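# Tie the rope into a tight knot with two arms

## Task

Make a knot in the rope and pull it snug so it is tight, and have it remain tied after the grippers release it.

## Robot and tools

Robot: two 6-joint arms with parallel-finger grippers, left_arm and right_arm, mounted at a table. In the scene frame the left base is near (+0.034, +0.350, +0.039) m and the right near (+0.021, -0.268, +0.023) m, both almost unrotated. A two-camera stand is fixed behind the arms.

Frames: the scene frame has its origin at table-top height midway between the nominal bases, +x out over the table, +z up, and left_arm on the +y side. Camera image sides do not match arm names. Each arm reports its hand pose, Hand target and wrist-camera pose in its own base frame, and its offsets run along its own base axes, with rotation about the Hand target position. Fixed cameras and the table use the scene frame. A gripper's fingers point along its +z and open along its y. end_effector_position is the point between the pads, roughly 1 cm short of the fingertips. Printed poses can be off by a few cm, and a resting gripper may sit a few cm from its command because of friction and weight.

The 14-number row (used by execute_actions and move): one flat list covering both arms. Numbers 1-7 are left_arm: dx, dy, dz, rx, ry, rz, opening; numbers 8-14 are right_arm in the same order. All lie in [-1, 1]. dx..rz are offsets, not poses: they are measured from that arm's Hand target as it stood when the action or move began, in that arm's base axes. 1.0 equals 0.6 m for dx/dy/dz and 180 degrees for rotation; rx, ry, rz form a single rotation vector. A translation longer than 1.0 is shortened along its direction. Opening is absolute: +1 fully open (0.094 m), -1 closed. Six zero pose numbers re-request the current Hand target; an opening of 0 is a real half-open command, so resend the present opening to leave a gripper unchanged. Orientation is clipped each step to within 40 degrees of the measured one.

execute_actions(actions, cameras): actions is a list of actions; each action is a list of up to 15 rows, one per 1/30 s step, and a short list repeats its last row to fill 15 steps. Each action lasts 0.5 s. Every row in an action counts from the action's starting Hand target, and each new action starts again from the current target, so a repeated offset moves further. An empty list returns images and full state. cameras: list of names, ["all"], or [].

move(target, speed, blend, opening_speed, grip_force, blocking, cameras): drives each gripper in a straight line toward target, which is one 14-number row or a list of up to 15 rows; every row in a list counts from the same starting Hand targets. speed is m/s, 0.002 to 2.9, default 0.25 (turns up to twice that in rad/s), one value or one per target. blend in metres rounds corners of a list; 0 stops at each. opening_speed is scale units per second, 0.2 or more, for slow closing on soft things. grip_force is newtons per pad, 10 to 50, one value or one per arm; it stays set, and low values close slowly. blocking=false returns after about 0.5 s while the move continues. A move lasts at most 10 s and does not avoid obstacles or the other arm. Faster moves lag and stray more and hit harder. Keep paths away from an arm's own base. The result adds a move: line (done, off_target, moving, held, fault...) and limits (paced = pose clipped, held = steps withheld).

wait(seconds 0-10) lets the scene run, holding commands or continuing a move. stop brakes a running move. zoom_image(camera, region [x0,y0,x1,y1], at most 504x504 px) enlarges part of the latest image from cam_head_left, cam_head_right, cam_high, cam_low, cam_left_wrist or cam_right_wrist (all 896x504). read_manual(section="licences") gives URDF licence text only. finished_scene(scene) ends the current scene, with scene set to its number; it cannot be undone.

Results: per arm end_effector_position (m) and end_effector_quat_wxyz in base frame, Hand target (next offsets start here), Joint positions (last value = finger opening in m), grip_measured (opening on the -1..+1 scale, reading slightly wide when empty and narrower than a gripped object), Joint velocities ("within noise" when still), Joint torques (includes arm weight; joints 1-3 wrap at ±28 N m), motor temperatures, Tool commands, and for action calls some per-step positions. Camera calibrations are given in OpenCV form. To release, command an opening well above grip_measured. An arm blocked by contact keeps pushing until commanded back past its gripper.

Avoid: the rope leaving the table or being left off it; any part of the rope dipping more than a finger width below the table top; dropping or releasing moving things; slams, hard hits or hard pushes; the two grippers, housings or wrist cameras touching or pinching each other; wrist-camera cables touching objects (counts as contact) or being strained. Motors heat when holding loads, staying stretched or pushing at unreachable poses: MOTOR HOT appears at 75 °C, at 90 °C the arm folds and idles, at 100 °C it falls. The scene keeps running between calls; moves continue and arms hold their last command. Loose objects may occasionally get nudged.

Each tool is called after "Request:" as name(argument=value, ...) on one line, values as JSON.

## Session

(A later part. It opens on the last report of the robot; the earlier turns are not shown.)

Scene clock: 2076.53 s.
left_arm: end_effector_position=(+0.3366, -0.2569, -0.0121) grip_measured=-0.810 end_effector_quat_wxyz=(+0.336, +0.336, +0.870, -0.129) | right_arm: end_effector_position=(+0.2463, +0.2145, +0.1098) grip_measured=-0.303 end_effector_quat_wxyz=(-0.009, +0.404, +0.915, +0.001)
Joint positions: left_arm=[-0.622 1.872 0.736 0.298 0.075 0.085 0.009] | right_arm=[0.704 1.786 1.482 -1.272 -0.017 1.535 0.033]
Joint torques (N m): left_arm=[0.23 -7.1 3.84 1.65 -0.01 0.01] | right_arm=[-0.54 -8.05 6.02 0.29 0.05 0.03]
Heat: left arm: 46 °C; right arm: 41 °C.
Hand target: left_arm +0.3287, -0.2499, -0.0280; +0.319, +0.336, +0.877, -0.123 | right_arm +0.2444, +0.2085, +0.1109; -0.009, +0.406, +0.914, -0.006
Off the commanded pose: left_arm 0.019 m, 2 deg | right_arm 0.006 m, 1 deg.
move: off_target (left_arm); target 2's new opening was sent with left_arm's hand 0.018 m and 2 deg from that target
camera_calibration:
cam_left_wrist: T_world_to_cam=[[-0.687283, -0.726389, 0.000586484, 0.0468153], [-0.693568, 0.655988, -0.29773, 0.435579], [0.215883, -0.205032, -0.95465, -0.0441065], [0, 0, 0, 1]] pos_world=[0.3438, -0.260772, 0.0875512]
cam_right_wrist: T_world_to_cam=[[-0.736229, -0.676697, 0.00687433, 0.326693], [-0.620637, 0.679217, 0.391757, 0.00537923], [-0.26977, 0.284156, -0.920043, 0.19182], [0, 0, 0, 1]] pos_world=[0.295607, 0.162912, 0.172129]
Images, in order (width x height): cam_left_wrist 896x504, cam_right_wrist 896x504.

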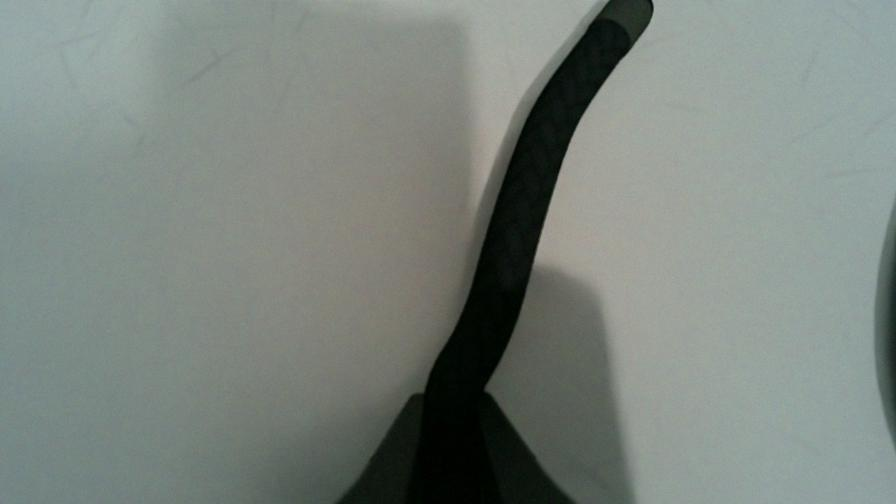

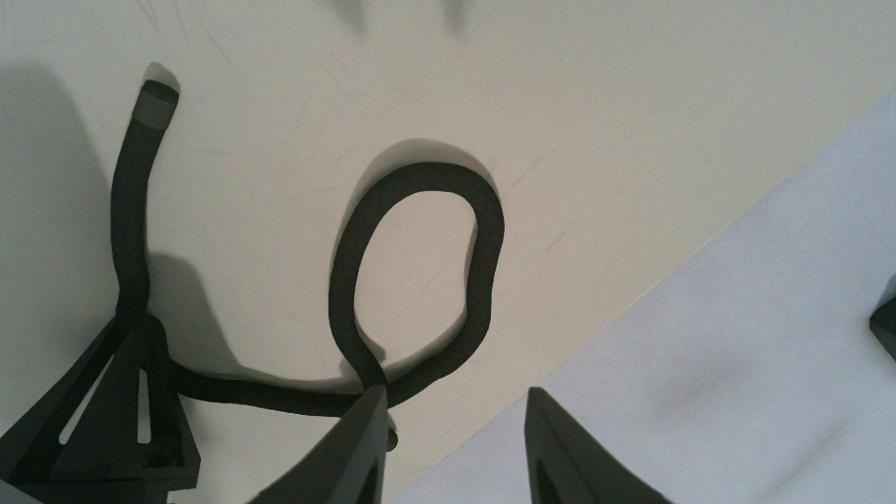

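Request:
move(target=[0,0,0,0,0,0,-0.86,0.0277,0.111,-0.1,0,0,-0.033,-0.4], speed=0.12, cameras=["cam_right_wrist","cam_high"])

Scene clock: 2091.17 s.
left_arm: end_effector_position=(+0.3366, -0.2569, -0.0121) grip_measured=-0.810 end_effector_quat_wxyz=(+0.336, +0.336, +0.870, -0.129) | right_arm: end_effector_position=(+0.2554, +0.2673, +0.0521) grip_measured=-0.397 end_effector_quat_wxyz=(-0.013, +0.452, +0.892, -0.011)
Joint positions: left_arm=[-0.622 1.872 0.736 0.298 0.075 0.085 0.009] | right_arm=[0.796 2.004 1.541 -1.136 -0.018 1.736 0.028]
Joint torques (N m): left_arm=[0.23 -7.12 3.82 1.64 0 0.01] | right_arm=[0.43 -7.41 8.69 0.48 0.02 0.09]
Heat: left arm: 44 °C; right arm: 41 °C.
Hand target: left_arm +0.3287, -0.2499, -0.0280; +0.319, +0.336, +0.877, -0.123 | right_arm +0.2610, +0.2751, +0.0509; -0.009, +0.453, +0.891, -0.005
Off the commanded pose: left_arm 0.019 m, 2 deg | right_arm 0.010 m, 1 deg.
move: off_target (left_arm)
camera_calibration:
cam_right_wrist: T_world_to_cam=[[-0.804713, -0.592764, 0.0326935, 0.363224], [-0.536245, 0.749406, 0.388371, -0.0423941], [-0.254713, 0.294995, -0.920923, 0.119607], [0, 0, 0, 1]] pos_world=[0.300022, 0.211793, 0.114738]
Images, in order (width x height): cam_high 896x504, cam_right_wrist 896x504.

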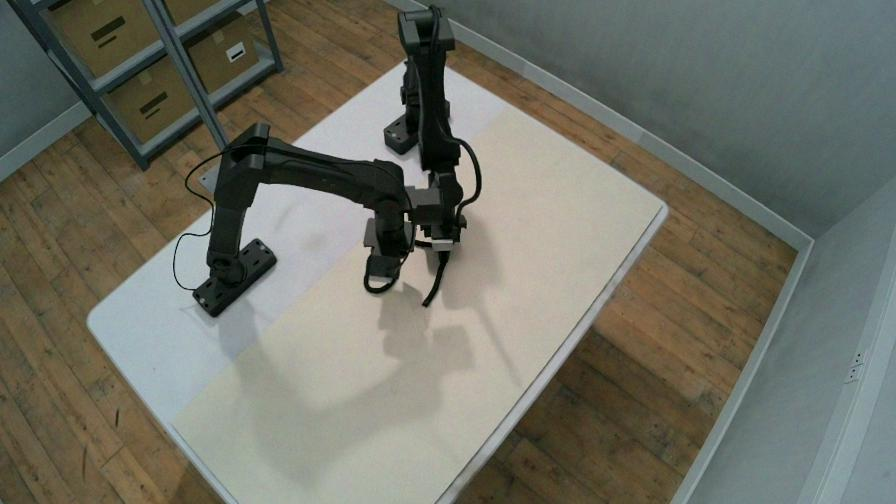

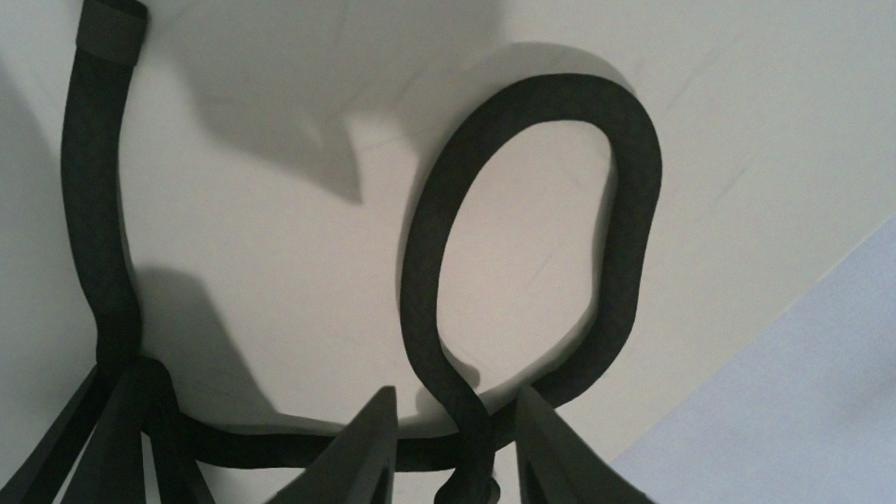

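Request:
move(target=[[0,0,0,0,0,0,-0.86,0.004,0.018,0,0,0,0.02,-0.4],[0,0,0,0,0,0,-0.86,0.004,0.018,-0.117,0,0,0.02,-0.4]], speed=0.1, cameras=["cam_right_wrist"])

Request:
move(target=[0,0,0,0,0,0,-0.86,0,0,0,0,0,0,-0.86], speed=0.1, opening_speed=0.5, cameras=["cam_right_wrist"])

Scene clock: 2107.50 s.
left_arm: end_effector_position=(+0.3366, -0.2569, -0.0121) grip_measured=-0.810 end_effector_quat_wxyz=(+0.336, +0.336, +0.870, -0.129) | right_arm: end_effector_position=(+0.2662, +0.2866, +0.0487) grip_measured=-0.397 end_effector_quat_wxyz=(-0.007, +0.430, +0.903, +0.010)
Joint positions: left_arm=[-0.622 1.872 0.736 0.298 0.075 0.085 0.009] | right_arm=[0.811 2.049 1.593 -1.102 -0.02 1.699 0.028]
Joint torques (N m): left_arm=[0.25 -7.12 3.82 1.65 -0.01 0.01] | right_arm=[-0.01 -9.55 6.24 0.44 0 0.04]
Heat: left arm: 44 °C; right arm: 41 °C.
Hand target: left_arm +0.3287, -0.2499, -0.0280; +0.319, +0.336, +0.877, -0.123 | right_arm +0.2656, +0.2857, +0.0489; -0.007, +0.430, +0.903, +0.008 (not the last commanded pose)
Off the commanded pose: left_arm 0.019 m, 2 deg | right_arm 0.068 m, 2 deg.
move: held (right_arm; a check stopped the path), off_target (left_arm); path passed 1 of 2 targets; limits=held
pose unreachable (right arm): on one or more control steps of this call, first in action 0 (counted from 0), this arm could not follow its commanded pose, so it was not sent that pose on those steps. It may still have moved: this result reports where it is.
cause: moving toward the commanded pose would bring a part of the arm too close to another arm (this arm's wrist (the part past joint 4) and the left arm's wrist (the part past joint 4), 21 mm apart when this arm was first held).
camera_calibration:
cam_right_wrist: T_world_to_cam=[[-0.773955, -0.633172, -0.00930295, 0.389003], [-0.584343, 0.708455, 0.395772, -0.025584], [-0.244001, 0.311746, -0.918302, 0.105723], [0, 0, 0, 1]] pos_world=[0.311918, 0.231472, 0.11083]
Images, in order (width x height): cam_right_wrist 896x504.

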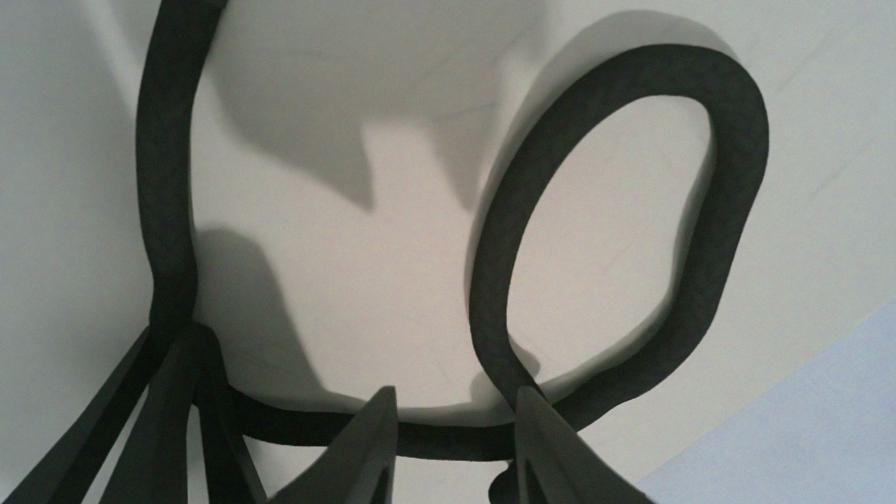

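Scene clock: 2108.63 s.
left_arm: end_effector_position=(+0.3366, -0.2569, -0.0121) grip_measured=-0.810 end_effector_quat_wxyz=(+0.336, +0.336, +0.870, -0.129) | right_arm: end_effector_position=(+0.2662, +0.2866, +0.0487) grip_measured=-0.857 end_effector_quat_wxyz=(-0.007, +0.430, +0.903, +0.010)
Joint positions: left_arm=[-0.622 1.872 0.736 0.298 0.075 0.085 0.009] | right_arm=[0.811 2.049 1.593 -1.102 -0.02 1.699 0.007]
Joint torques (N m): left_arm=[0.21 -7.13 3.84 1.65 0 0.02] | right_arm=[-0.01 -9.55 6.38 0.46 0 0.04]
Motor temperatures (°C): left_arm=[29 43 36 37 31 31 31] | right_arm=[30 37 41 31 30 31 30]
Heat: left arm: 43 °C; right arm: 41 °C.
Hand target: left_arm +0.3287, -0.2499, -0.0280; +0.319, +0.336, +0.877, -0.123 | right_arm +0.2657, +0.2856, +0.0489; -0.007, +0.430, +0.903, +0.008
Off the commanded pose: left_arm 0.019 m, 2 deg | right_arm 0.001 m, 0 deg.
move: off_target (left_arm)
camera_calibration:
cam_right_wrist: T_world_to_cam=[[-0.773955, -0.633172, -0.00930295, 0.389003], [-0.584343, 0.708455, 0.395772, -0.025584], [-0.244001, 0.311746, -0.918302, 0.105723], [0, 0, 0, 1]] pos_world=[0.311918, 0.231472, 0.11083]
Images, in order (width x height): cam_right_wrist 896x504.

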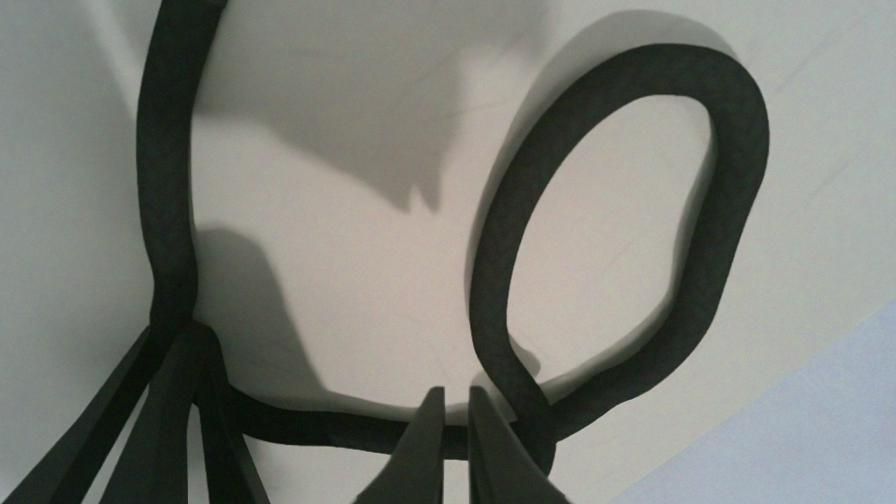

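Request:
move(target=[[0,0,0,0,0,0,-0.4,-0.016,-0.016,0.03,0,0,0,-0.4],[0,0,0.012,-0.0557,-0.0619,0,-0.4,-0.016,-0.016,0.03,0,0,0,-0.4],[-0.003,0.003,-0.012,-0.0557,-0.0619,0,-0.4,-0.016,-0.016,0.03,0,0,0,-0.4]], speed=0.1, cameras=["cam_left_wrist","cam_right_wrist"])

Scene clock: 2132.87 s.
left_arm: end_effector_position=(+0.3384, -0.2611, -0.0082) grip_measured=-0.402 end_effector_quat_wxyz=(+0.467, +0.316, +0.806, -0.180) | right_arm: end_effector_position=(+0.2637, +0.2841, +0.0620) grip_measured=-0.403 end_effector_quat_wxyz=(-0.005, +0.429, +0.903, +0.016)
Joint positions: left_arm=[-0.613 2.014 0.518 0.97 0.11 0.069 0.028] | right_arm=[0.811 2.012 1.593 -1.125 -0.02 1.699 0.028]
Joint torques (N m): left_arm=[0.68 -6.35 2.21 1.54 -0.03 0.03] | right_arm=[0.08 -11.47 4.85 0.28 0 0.05]
Heat: left arm: 43 °C; right arm: 41 °C.
Hand target: left_arm +0.3268, -0.2481, -0.0352; +0.431, +0.318, +0.828, -0.166 | right_arm +0.2560, +0.2761, +0.0670; -0.007, +0.430, +0.903, +0.008
Off the commanded pose: left_arm 0.032 m, 5 deg | right_arm 0.012 m, 1 deg.
move: off_target (left_arm, right_arm)
camera_calibration:
cam_left_wrist: T_world_to_cam=[[-0.69197, -0.721859, -0.00986664, 0.0475592], [-0.586229, 0.569827, -0.575876, 0.379617], [0.421324, -0.392705, -0.817478, -0.159034], [0, 0, 0, 1]] pos_world=[0.322456, -0.244438, 0.0890745]
cam_right_wrist: T_world_to_cam=[[-0.773801, -0.633041, -0.0221391, 0.386311], [-0.587796, 0.704593, 0.397548, -0.0286593], [-0.236065, 0.320636, -0.917314, 0.113354], [0, 0, 0, 1]] pos_world=[0.308841, 0.228398, 0.123927]
Images, in order (width x height): cam_left_wrist 896x504, cam_right_wrist 896x504.

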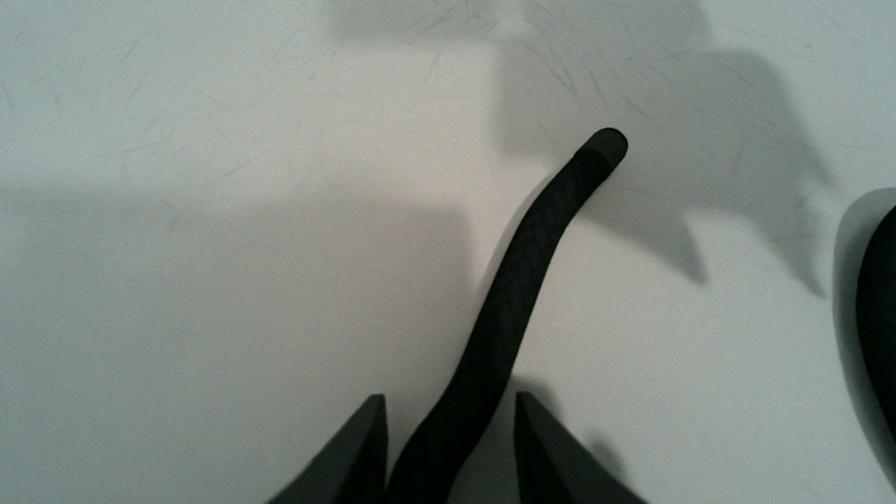

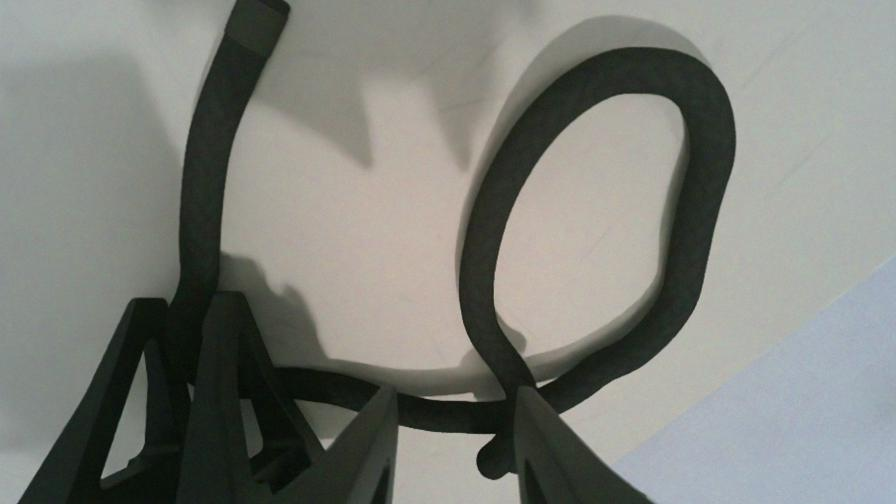

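Request:
move(target=[[-0.01,0.01,-0.02,0,0,0,-0.4,0,0,0,0,0,0,-0.4],[-0.01,0.01,-0.02,0,0,0,-0.86,0,0,0,0,0,0,-0.4]], speed=0.1, cameras=["cam_left_wrist","cam_right_wrist"])

Scene clock: 2140.50 s.
left_arm: end_effector_position=(+0.3364, -0.2596, -0.0073) grip_measured=-0.807 end_effector_quat_wxyz=(+0.486, +0.312, +0.794, -0.189) | right_arm: end_effector_position=(+0.2637, +0.2841, +0.0620) grip_measured=-0.403 end_effector_quat_wxyz=(-0.005, +0.429, +0.903, +0.016)
Joint positions: left_arm=[-0.608 2.055 0.484 1.093 0.122 0.068 0.009] | right_arm=[0.811 2.012 1.593 -1.125 -0.02 1.699 0.028]
Joint torques (N m): left_arm=[0.73 -5.78 1.51 1.2 -0.11 0.09] | right_arm=[0.06 -11.45 4.85 0.28 0 0.04]
Heat: left arm: 42 °C; right arm: 41 °C.
Hand target: left_arm +0.3208, -0.2421, -0.0472; +0.431, +0.318, +0.828, -0.166 | right_arm +0.2560, +0.2761, +0.0670; -0.007, +0.430, +0.903, +0.008
Off the commanded pose: left_arm 0.046 m, 8 deg | right_arm 0.012 m, 1 deg.
move: off_target (left_arm, right_arm); target 2's new opening was sent with left_arm's hand 0.046 m and 8 deg from that target
camera_calibration:
cam_left_wrist: T_world_to_cam=[[-0.694817, -0.719116, -0.0100822, 0.049012], [-0.562342, 0.551973, -0.615708, 0.365147], [0.448331, -0.422135, -0.78791, -0.173409], [0, 0, 0, 1]] pos_world=[0.317137, -0.239508, 0.0886874]
cam_right_wrist: T_world_to_cam=[[-0.773801, -0.633041, -0.0221391, 0.386311], [-0.587796, 0.704593, 0.397548, -0.0286593], [-0.236065, 0.320636, -0.917314, 0.113354], [0, 0, 0, 1]] pos_world=[0.308841, 0.228398, 0.123927]
Images, in order (width x height): cam_left_wrist 896x504, cam_right_wrist 896x504.

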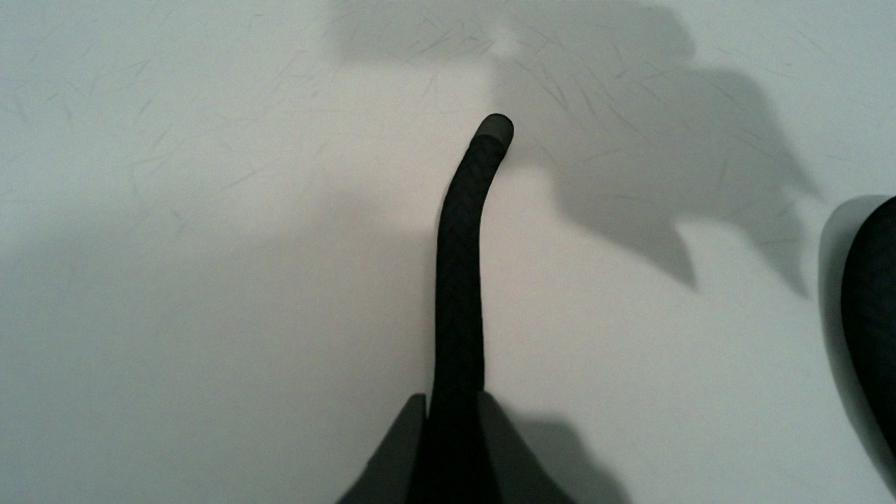

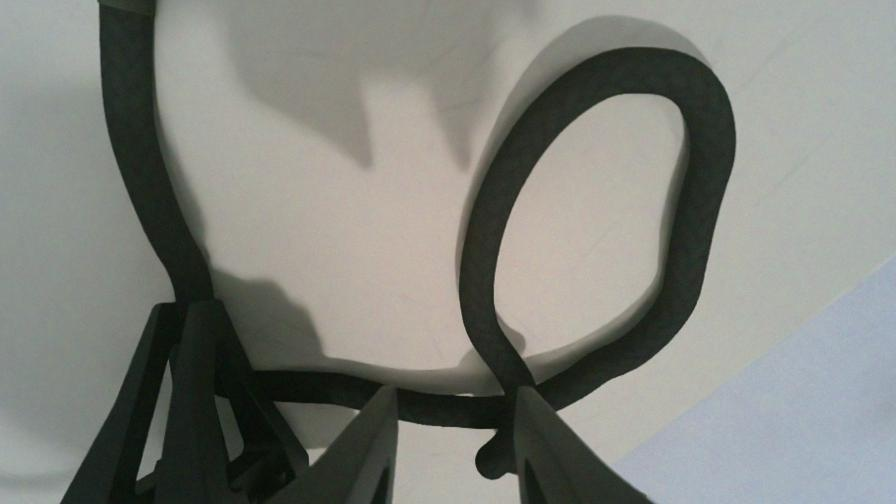

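Request:
move(target=[[0.02,-0.022,0.045,0,0,0,-0.86,-0.003,0.003,-0.05,0,0,0,-0.4]], speed=0.1, cameras=["cam_left_wrist","cam_right_wrist"])

Scene clock: 2153.27 s.
left_arm: end_effector_position=(+0.3364, -0.2594, -0.0083) grip_measured=-0.807 end_effector_quat_wxyz=(+0.456, +0.316, +0.812, -0.181) | right_arm: end_effector_position=(+0.2598, +0.2800, +0.0414) grip_measured=-0.403 end_effector_quat_wxyz=(-0.006, +0.430, +0.903, +0.014)
Joint positions: left_arm=[-0.608 1.99 0.52 0.92 0.121 0.068 0.009] | right_arm=[0.811 2.012 1.51 -1.046 -0.02 1.7 0.028]
Joint torques (N m): left_arm=[-0.42 -9.05 4.96 1.1 -0.23 0.02] | right_arm=[0.57 -9.43 4.67 0.63 0.01 0.11]
Motor temperatures (°C): left_arm=[29 41 35 36 31 31 31] | right_arm=[30 43 40 31 30 31 30]
Heat: left arm: 41 °C; right arm: 43 °C.
Hand target: left_arm +0.3328, -0.2552, -0.0202; +0.431, +0.318, +0.828, -0.166 | right_arm +0.2543, +0.2779, +0.0370; -0.007, +0.430, +0.903, +0.008
Off the commanded pose: left_arm 0.013 m, 4 deg | right_arm 0.007 m, 1 deg.
move: off_target (left_arm)
camera_calibration:
cam_left_wrist: T_world_to_cam=[[-0.694347, -0.71964, 0.000900753, 0.0489213], [-0.597651, 0.575948, -0.557762, 0.383045], [0.400869, -0.387818, -0.830001, -0.149647], [0, 0, 0, 1]] pos_world=[0.322884, -0.243444, 0.0893968]
cam_right_wrist: T_world_to_cam=[[-0.774798, -0.631955, -0.0179138, 0.38], [-0.585553, 0.706647, 0.397211, -0.0210358], [-0.238361, 0.318248, -0.917552, 0.0961972], [0, 0, 0, 1]] pos_world=[0.305035, 0.224393, 0.103429]
Images, in order (width x height): cam_left_wrist 896x504, cam_right_wrist 896x504.

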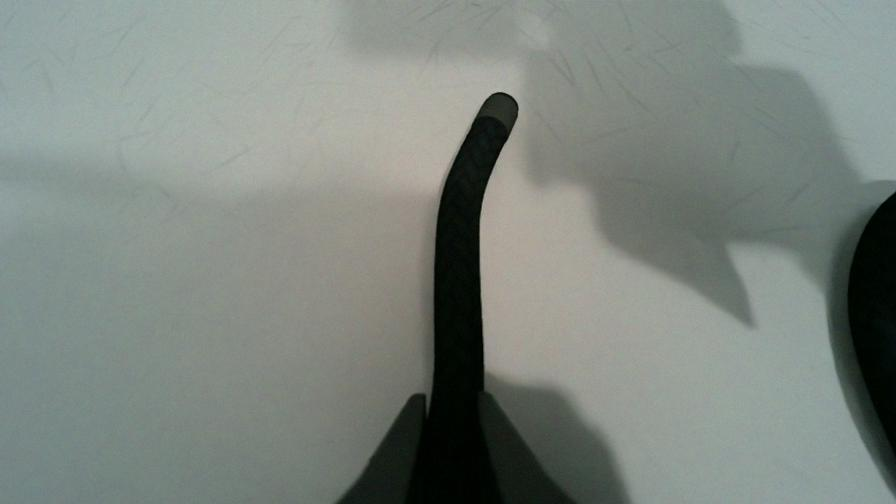

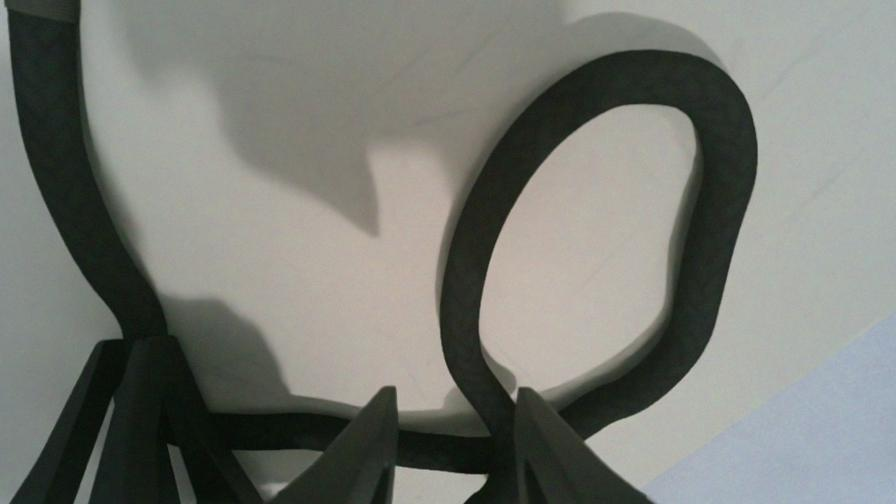

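Request:
move(target=[0,0,0,0,0,0,-0.86,-0.008,0.003,-0.096,0,0,0.01,-0.4], speed=0.1, cameras=["cam_right_wrist"])

Scene clock: 2165.30 s.
left_arm: end_effector_position=(+0.3364, -0.2594, -0.0084) grip_measured=-0.807 end_effector_quat_wxyz=(+0.456, +0.316, +0.812, -0.181) | right_arm: end_effector_position=(+0.2542, +0.2791, +0.0090) grip_measured=-0.403 end_effector_quat_wxyz=(-0.006, +0.425, +0.905, +0.017)
Joint positions: left_arm=[-0.608 1.99 0.52 0.92 0.121 0.068 0.009] | right_arm=[0.819 2.031 1.401 -0.912 -0.023 1.697 0.028]
Joint torques (N m): left_arm=[-0.42 -9.05 4.97 1.11 -0.22 0.02] | right_arm=[0.06 -9.62 6.35 0.52 0.01 0.04]
Heat: left arm: 42 °C; right arm: 43 °C.
Hand target: left_arm +0.3328, -0.2552, -0.0203; +0.431, +0.318, +0.828, -0.166 | right_arm +0.2544, +0.2786, +0.0102; -0.005, +0.425, +0.905, +0.017 (not the last commanded pose)
Off the commanded pose: left_arm 0.013 m, 4 deg | right_arm 0.030 m, 2 deg.
move: held (right_arm; a check stopped the path), off_target (left_arm); limits=held
pose unreachable (right arm): on one or more control steps of this call, first in action 0 (counted from 0), this arm could not follow its commanded pose, so it was not sent that pose on those steps. It may still have moved: this result reports where it is.
cause: moving toward the commanded pose would bring a part of the arm too close to another arm (this arm's wrist (the part past joint 4) and the left arm's wrist camera, 30 mm apart when this arm was first held).
camera_calibration:
cam_right_wrist: T_world_to_cam=[[-0.767461, -0.640654, -0.0237897, 0.375168], [-0.594665, 0.697524, 0.399793, -0.00594992], [-0.239535, 0.320972, -0.916297, 0.0648577], [0, 0, 0, 1]] pos_world=[0.299924, 0.223685, 0.0707327]
Images, in order (width x height): cam_right_wrist 896x504.

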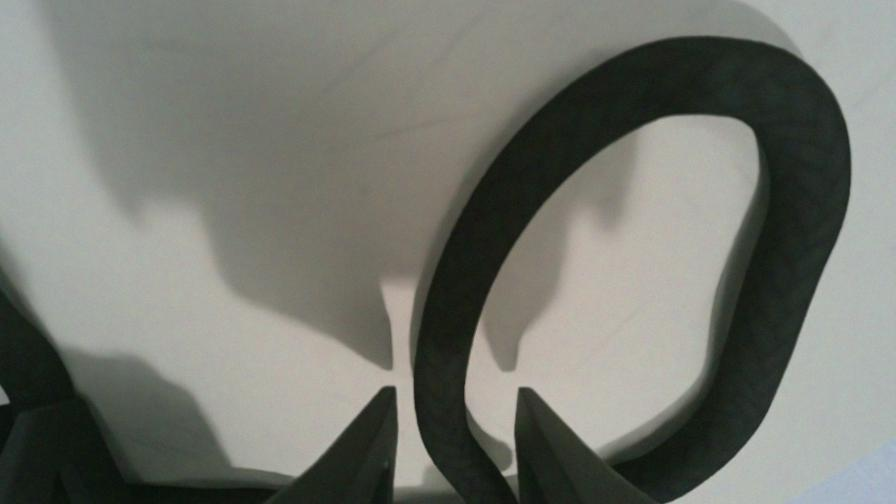

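Request:
move(target=[[0,0,0,0,0,0,-0.86,0.0,0.0,0.01,0.045,-0.045,0,-0.4],[0,0,0,0,0,0,-0.86,0,0.002,-0.05,0.045,-0.045,0,-0.4]], speed=0.06, cameras=["cam_right_wrist","cam_high"])

Scene clock: 2182.07 s.
left_arm: end_effector_position=(+0.3364, -0.2594, -0.0084) grip_measured=-0.807 end_effector_quat_wxyz=(+0.456, +0.316, +0.812, -0.181) | right_arm: end_effector_position=(+0.2592, +0.2845, -0.0027) grip_measured=-0.403 end_effector_quat_wxyz=(+0.029, +0.420, +0.898, +0.126)
Joint positions: left_arm=[-0.608 1.99 0.52 0.92 0.121 0.068 0.009] | right_arm=[0.819 1.896 1.118 -0.534 -0.023 1.697 0.028]
Joint torques (N m): left_arm=[-0.42 -9.05 4.97 1.11 -0.24 0.02] | right_arm=[0.43 -6 4.3 1.36 0.08 0.09]
Heat: left arm: 42 °C; right arm: 41 °C.
Hand target: left_arm +0.3328, -0.2552, -0.0203; +0.431, +0.318, +0.828, -0.166 | right_arm +0.2543, +0.2797, -0.0199; +0.029, +0.421, +0.900, +0.110
Off the commanded pose: left_arm 0.013 m, 4 deg | right_arm 0.018 m, 2 deg.
move: off_target (left_arm, right_arm)
camera_calibration:
cam_right_wrist: T_world_to_cam=[[-0.746245, -0.617368, -0.248947, 0.369489], [-0.658384, 0.629338, 0.412873, 0.0339479], [-0.098223, 0.472007, -0.876106, -0.0258225], [0, 0, 0, 1]] pos_world=[0.295544, 0.218935, 0.0553438]
Images, in order (width x height): cam_high 896x504, cam_right_wrist 896x504.

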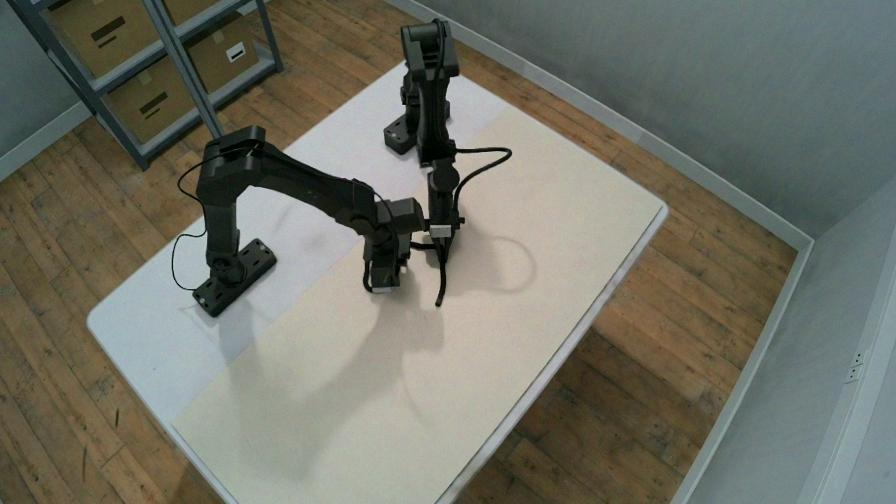

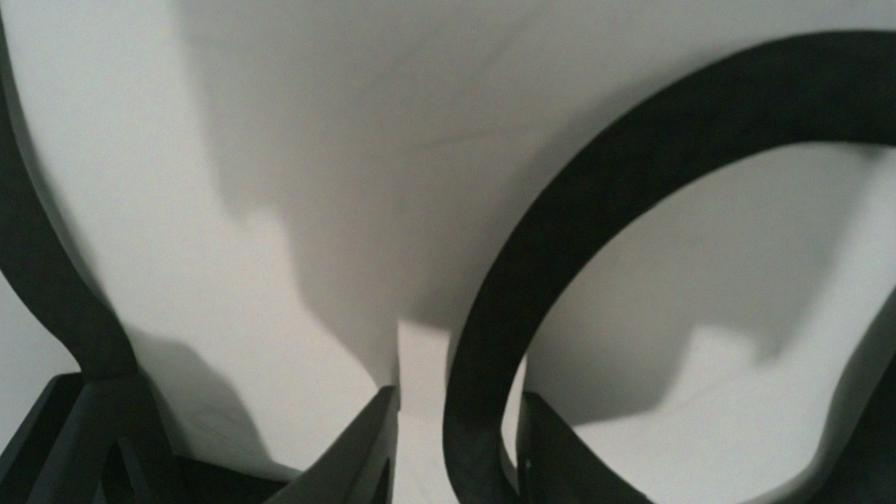

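Request:
move(target=[[0,0,0,0,0,0,-0.86,0.003,0,-0.012,0,0,0,-0.4],[0,0,0,0,0,0,-0.86,0.003,0,-0.012,0,0,0,-0.86]], speed=0.06, cameras=["cam_right_wrist"])

Scene clock: 2188.60 s.
left_arm: end_effector_position=(+0.3364, -0.2594, -0.0084) grip_measured=-0.807 end_effector_quat_wxyz=(+0.456, +0.316, +0.812, -0.181) | right_arm: end_effector_position=(+0.2609, +0.2862, -0.0058) grip_measured=-0.789 end_effector_quat_wxyz=(+0.030, +0.420, +0.898, +0.129)
Joint positions: left_arm=[-0.608 1.99 0.52 0.92 0.121 0.068 0.009] | right_arm=[0.819 1.906 1.115 -0.515 -0.023 1.697 0.01]
Joint torques (N m): left_arm=[-0.4 -9.05 4.97 1.11 -0.23 0.01] | right_arm=[0.14 -5.45 4.03 1.44 0.07 0.05]
Heat: left arm: 42 °C; right arm: 40 °C.
Hand target: left_arm +0.3328, -0.2552, -0.0203; +0.431, +0.318, +0.828, -0.166 | right_arm +0.2562, +0.2798, -0.0270; +0.029, +0.421, +0.900, +0.111
Off the commanded pose: left_arm 0.013 m, 4 deg | right_arm 0.023 m, 2 deg.
move: off_target (left_arm, right_arm); target 2's new opening was sent with right_arm's hand 0.023 m and 2 deg from that target
camera_calibration:
cam_right_wrist: T_world_to_cam=[[-0.745029, -0.616142, -0.255539, 0.370232], [-0.660358, 0.627246, 0.412904, 0.0363291], [-0.0941214, 0.476373, -0.874191, -0.0315287], [0, 0, 0, 1]] pos_world=[0.296857, 0.220348, 0.0520462]
Images, in order (width x height): cam_right_wrist 896x504.

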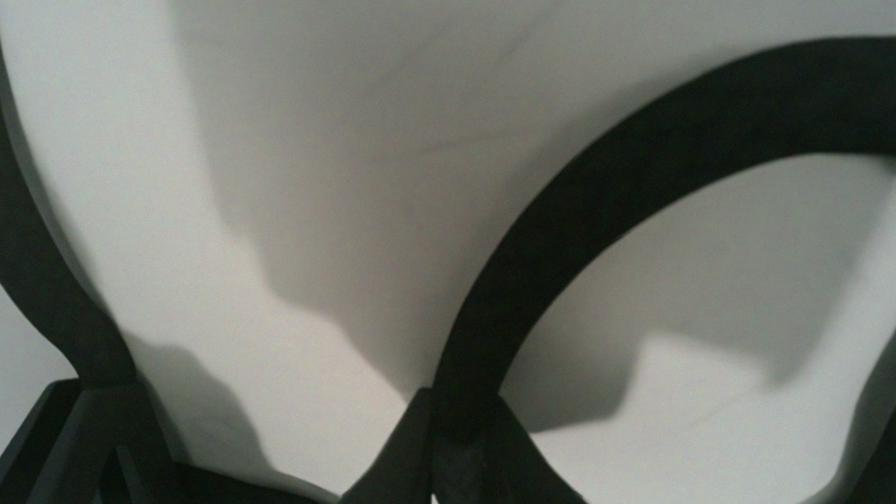

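Request:
move(target=[[0,0,0,0,0,0,-0.86,0,0,0.06,0,0,0,-0.86],[0,0,0,0,0,0,-0.86,-0.033,0.033,0.06,0,0,0.05,-0.86],[0,0,0,0,0,0,-0.86,-0.066,0.066,0.06,0,0,0.1,-0.86]], speed=0.06, blend=[0.005,0.01,0], cameras=["cam_right_wrist","cam_left_wrist","cam_high"])

Scene clock: 2200.47 s.
left_arm: end_effector_position=(+0.3364, -0.2594, -0.0084) grip_measured=-0.807 end_effector_quat_wxyz=(+0.456, +0.316, +0.812, -0.181) | right_arm: end_effector_position=(+0.2161, +0.3135, +0.0028) grip_measured=-0.789 end_effector_quat_wxyz=(+0.010, +0.283, +0.953, +0.112)
Joint positions: left_arm=[-0.608 1.99 0.52 0.92 0.121 0.068 0.009] | right_arm=[0.938 1.9 1.158 -0.61 -0.056 1.521 0.01]
Joint torques (N m): left_arm=[-0.42 -9.05 5 1.11 -0.23 0.02] | right_arm=[0.62 -7.98 8.57 0.7 0 -0.01]
Heat: left arm: 42 °C; right arm: 40 °C.
Hand target: left_arm +0.3328, -0.2552, -0.0203; +0.431, +0.318, +0.828, -0.166 | right_arm +0.2167, +0.3194, +0.0090; +0.011, +0.276, +0.954, +0.114
Off the commanded pose: left_arm 0.013 m, 4 deg | right_arm 0.009 m, 1 deg.
move: off_target (left_arm)
camera_calibration:
cam_left_wrist: T_world_to_cam=[[-0.694376, -0.719611, 0.000950409, 0.0489334], [-0.597809, 0.576109, -0.557425, 0.38305], [0.400582, -0.387631, -0.830227, -0.149571], [0, 0, 0, 1]] pos_world=[0.322885, -0.243444, 0.0892974]
cam_right_wrist: T_world_to_cam=[[-0.533465, -0.817343, -0.217637, 0.373142], [-0.810909, 0.42106, 0.406368, 0.083209], [-0.240504, 0.393266, -0.887412, 0.0164757], [0, 0, 0, 1]] pos_world=[0.270495, 0.263469, 0.0620165]
Images, in order (width x height): cam_high 896x504, cam_left_wrist 896x504, cam_right_wrist 896x504.

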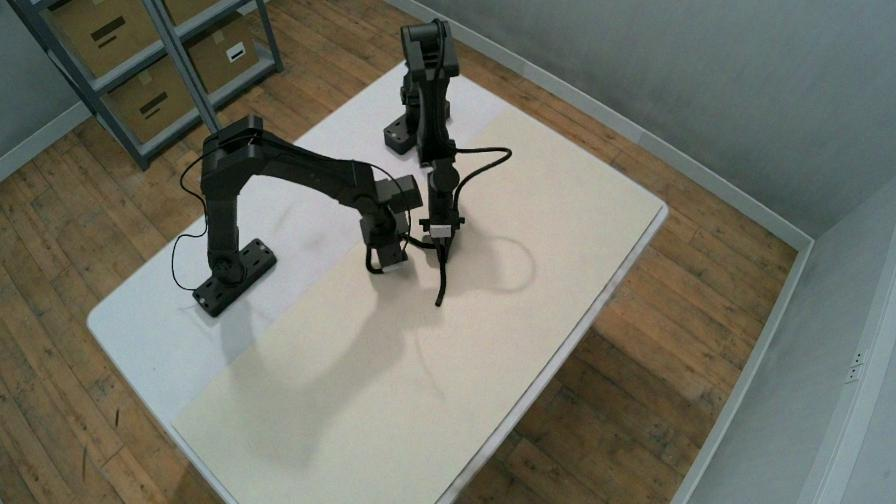

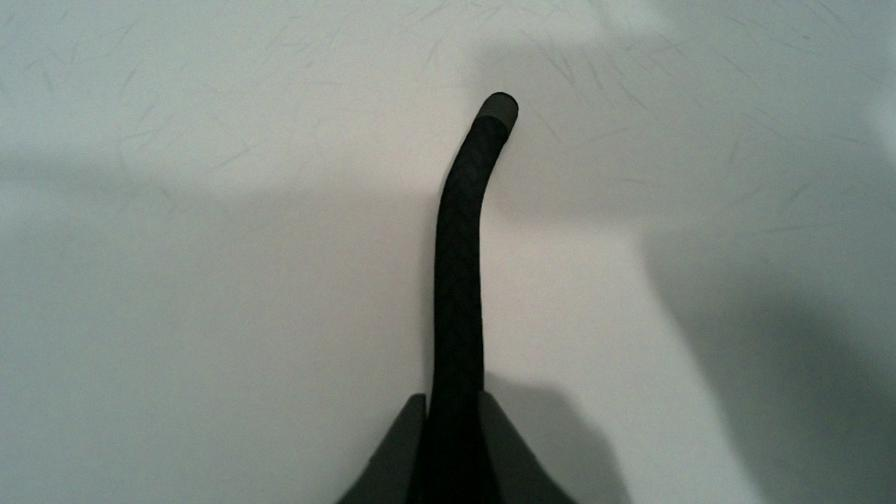

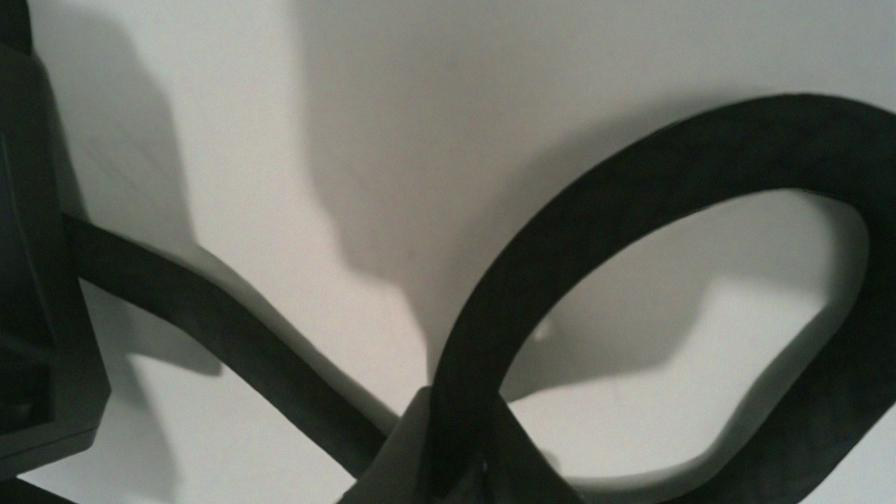

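Request:
move(target=[[0,0,0,0,0,0,-0.86,-0.02,0.05,0.02,0,0,0.1,-0.86]], speed=0.06, cameras=["cam_right_wrist","cam_left_wrist"])

Scene clock: 2209.57 s.
left_arm: end_effector_position=(+0.3364, -0.2594, -0.0084) grip_measured=-0.807 end_effector_quat_wxyz=(+0.456, +0.316, +0.812, -0.181) | right_arm: end_effector_position=(+0.2053, +0.3445, +0.0228) grip_measured=-0.789 end_effector_quat_wxyz=(-0.003, +0.130, +0.984, +0.121)
Joint positions: left_arm=[-0.608 1.99 0.52 0.92 0.121 0.068 0.009] | right_arm=[0.98 1.94 1.299 -0.716 -0.113 1.254 0.01]
Joint torques (N m): left_arm=[-0.4 -9.06 4.97 1.11 -0.23 0.01] | right_arm=[0.61 -6.89 8.96 0.77 -0.06 -0.02]
Heat: left arm: 42 °C; right arm: 42 °C.
Hand target: left_arm +0.3328, -0.2552, -0.0203; +0.431, +0.318, +0.828, -0.166 | right_arm +0.2046, +0.3495, +0.0211; -0.007, +0.123, +0.986, +0.114
Off the commanded pose: left_arm 0.013 m, 4 deg | right_arm 0.005 m, 1 deg.
move: off_target (left_arm)
camera_calibration:
cam_left_wrist: T_world_to_cam=[[-0.694376, -0.719611, 0.000950409, 0.0489334], [-0.597809, 0.576109, -0.557425, 0.38305], [0.400582, -0.387631, -0.830227, -0.149571], [0, 0, 0, 1]] pos_world=[0.322885, -0.243444, 0.0892974]
cam_right_wrist: T_world_to_cam=[[-0.253044, -0.938556, -0.234693, 0.381669], [-0.905205, 0.144077, 0.399806, 0.168295], [-0.341426, 0.313613, -0.886044, 0.0676178], [0, 0, 0, 1]] pos_world=[0.272007, 0.312764, 0.082202]
Images, in order (width x height): cam_left_wrist 896x504, cam_right_wrist 896x504.

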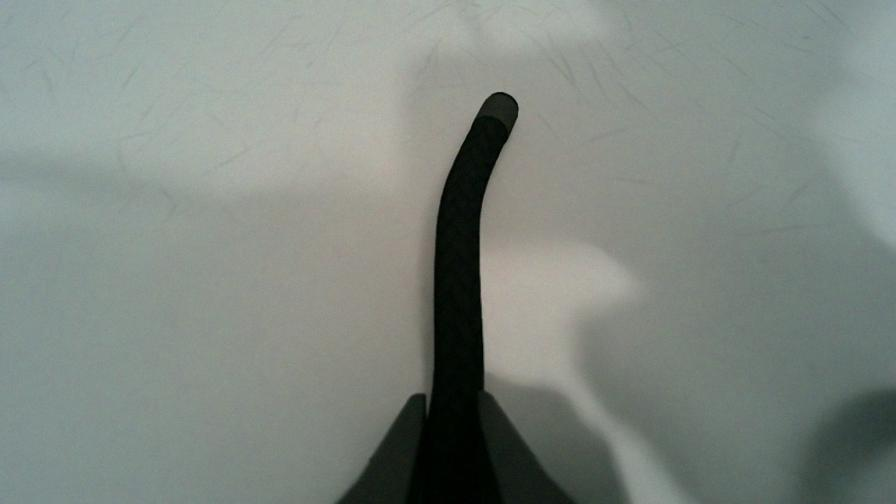

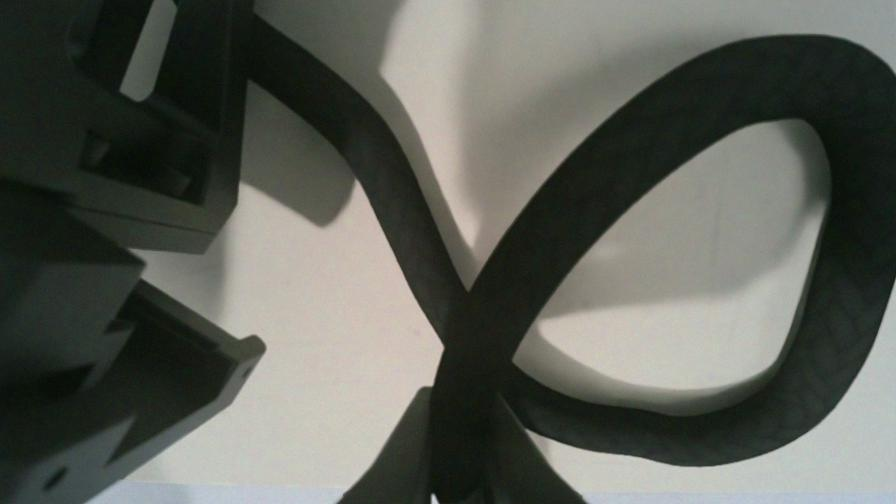

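Request:
move(target=[[0,0,0,0,0,0,-0.86,0,0,-0.068,0,0,0,-0.86]], speed=0.05, cameras=["cam_right_wrist","cam_high"])

Request:
wait(seconds=10)

Scene clock: 2217.00 s.
left_arm: end_effector_position=(+0.3364, -0.2594, -0.0084) grip_measured=-0.807 end_effector_quat_wxyz=(+0.456, +0.316, +0.812, -0.181) | right_arm: end_effector_position=(+0.2052, +0.3445, +0.0228) grip_measured=-0.789 end_effector_quat_wxyz=(-0.004, +0.129, +0.984, +0.120)
Joint positions: left_arm=[-0.608 1.99 0.52 0.92 0.121 0.068 0.009] | right_arm=[0.98 1.94 1.299 -0.716 -0.113 1.254 0.01]
Joint torques (N m): left_arm=[-0.43 -9.03 4.98 1.11 -0.22 0.02] | right_arm=[-0.01 -8.73 6.39 0.96 -0.06 0.04]
Heat: left arm: 42 °C; right arm: 42 °C.
Hand target: left_arm +0.3328, -0.2552, -0.0203; +0.431, +0.318, +0.828, -0.166 | right_arm +0.2052, +0.3445, +0.0228; -0.004, +0.129, +0.984, +0.120 (not the last commanded pose)
Off the commanded pose: left_arm 0.013 m, 4 deg | right_arm 0.043 m, 1 deg.
move: held (right_arm; a check stopped the path), off_target (left_arm); limits=held
pose unreachable (right arm): on one or more control steps of this call, first in action 0 (counted from 0), this arm could not follow its commanded pose, so it was not sent that pose on those steps. It may still have moved: this result reports where it is.
cause: moving toward the commanded pose would bring a part of the arm too close to another arm (this arm's wrist (the part past joint 4) and the left arm's wrist (the part past joint 4), along the way the arms are being sent, or toward where that arm still pushes).
camera_calibration:
cam_right_wrist: T_world_to_cam=[[-0.252691, -0.938752, -0.234291, 0.381573], [-0.905184, 0.143839, 0.39994, 0.168262], [-0.341744, 0.313138, -0.88609, 0.0678232], [0, 0, 0, 1]] pos_world=[0.271906, 0.312762, 0.0822022]
Images, in order (width x height): cam_high 896x504, cam_right_wrist 896x504.

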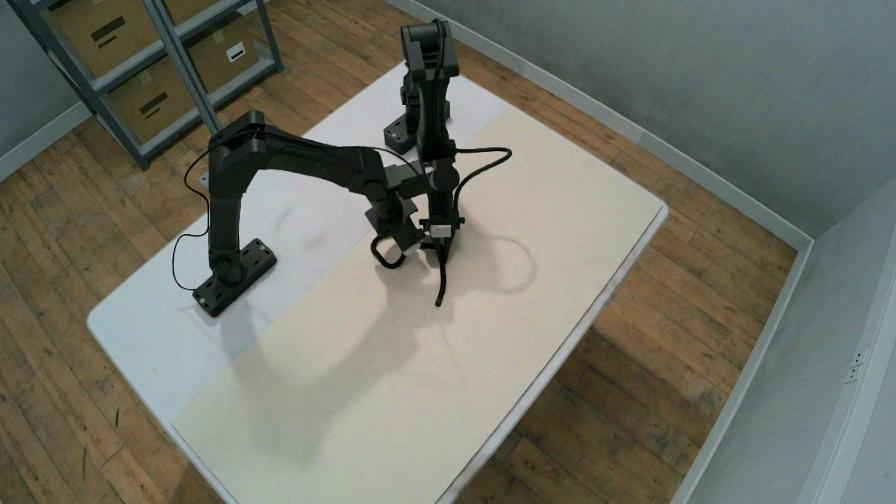

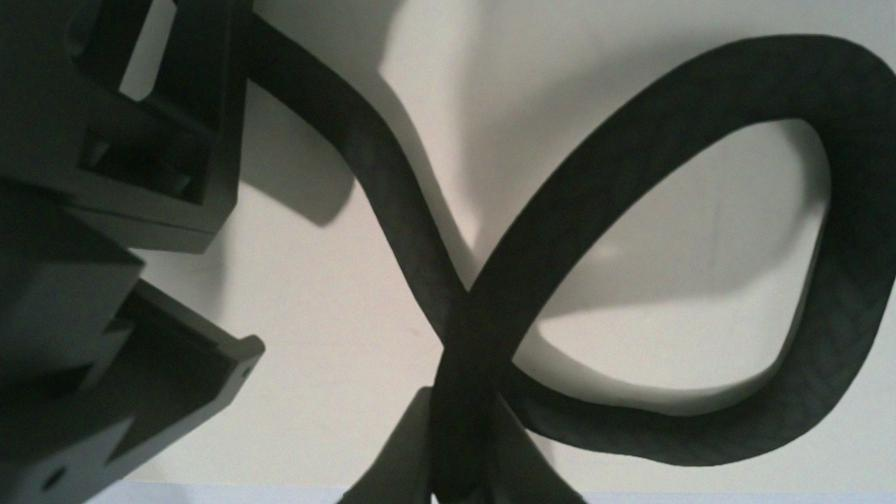

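Scene clock: 2227.00 s.
left_arm: end_effector_position=(+0.3364, -0.2594, -0.0084) grip_measured=-0.807 end_effector_quat_wxyz=(+0.456, +0.316, +0.812, -0.181) | right_arm: end_effector_position=(+0.2052, +0.3445, +0.0228) grip_measured=-0.789 end_effector_quat_wxyz=(-0.004, +0.129, +0.984, +0.120)
Joint positions: left_arm=[-0.608 1.99 0.52 0.92 0.121 0.068 0.009] | right_arm=[0.98 1.94 1.299 -0.716 -0.113 1.254 0.01]
Joint torques (N m): left_arm=[-0.42 -9.05 4.97 1.11 -0.22 0.02] | right_arm=[-0.01 -8.72 6.42 0.97 -0.06 0.04]
Heat: left arm: 42 °C; right arm: 41 °C.
Hand target: left_arm +0.3328, -0.2552, -0.0203; +0.431, +0.318, +0.828, -0.166 | right_arm +0.2052, +0.3445, +0.0228; -0.004, +0.129, +0.984, +0.120 (not the last commanded pose)
Tool commands: left_gripper/opening=-0.86 right_gripper/opening=-0.86
Off the commanded pose: left_arm 0.013 m, 4 deg | right_arm 0.043 m, 1 deg.
wait: 10.00 s; at rest by 0.17 s


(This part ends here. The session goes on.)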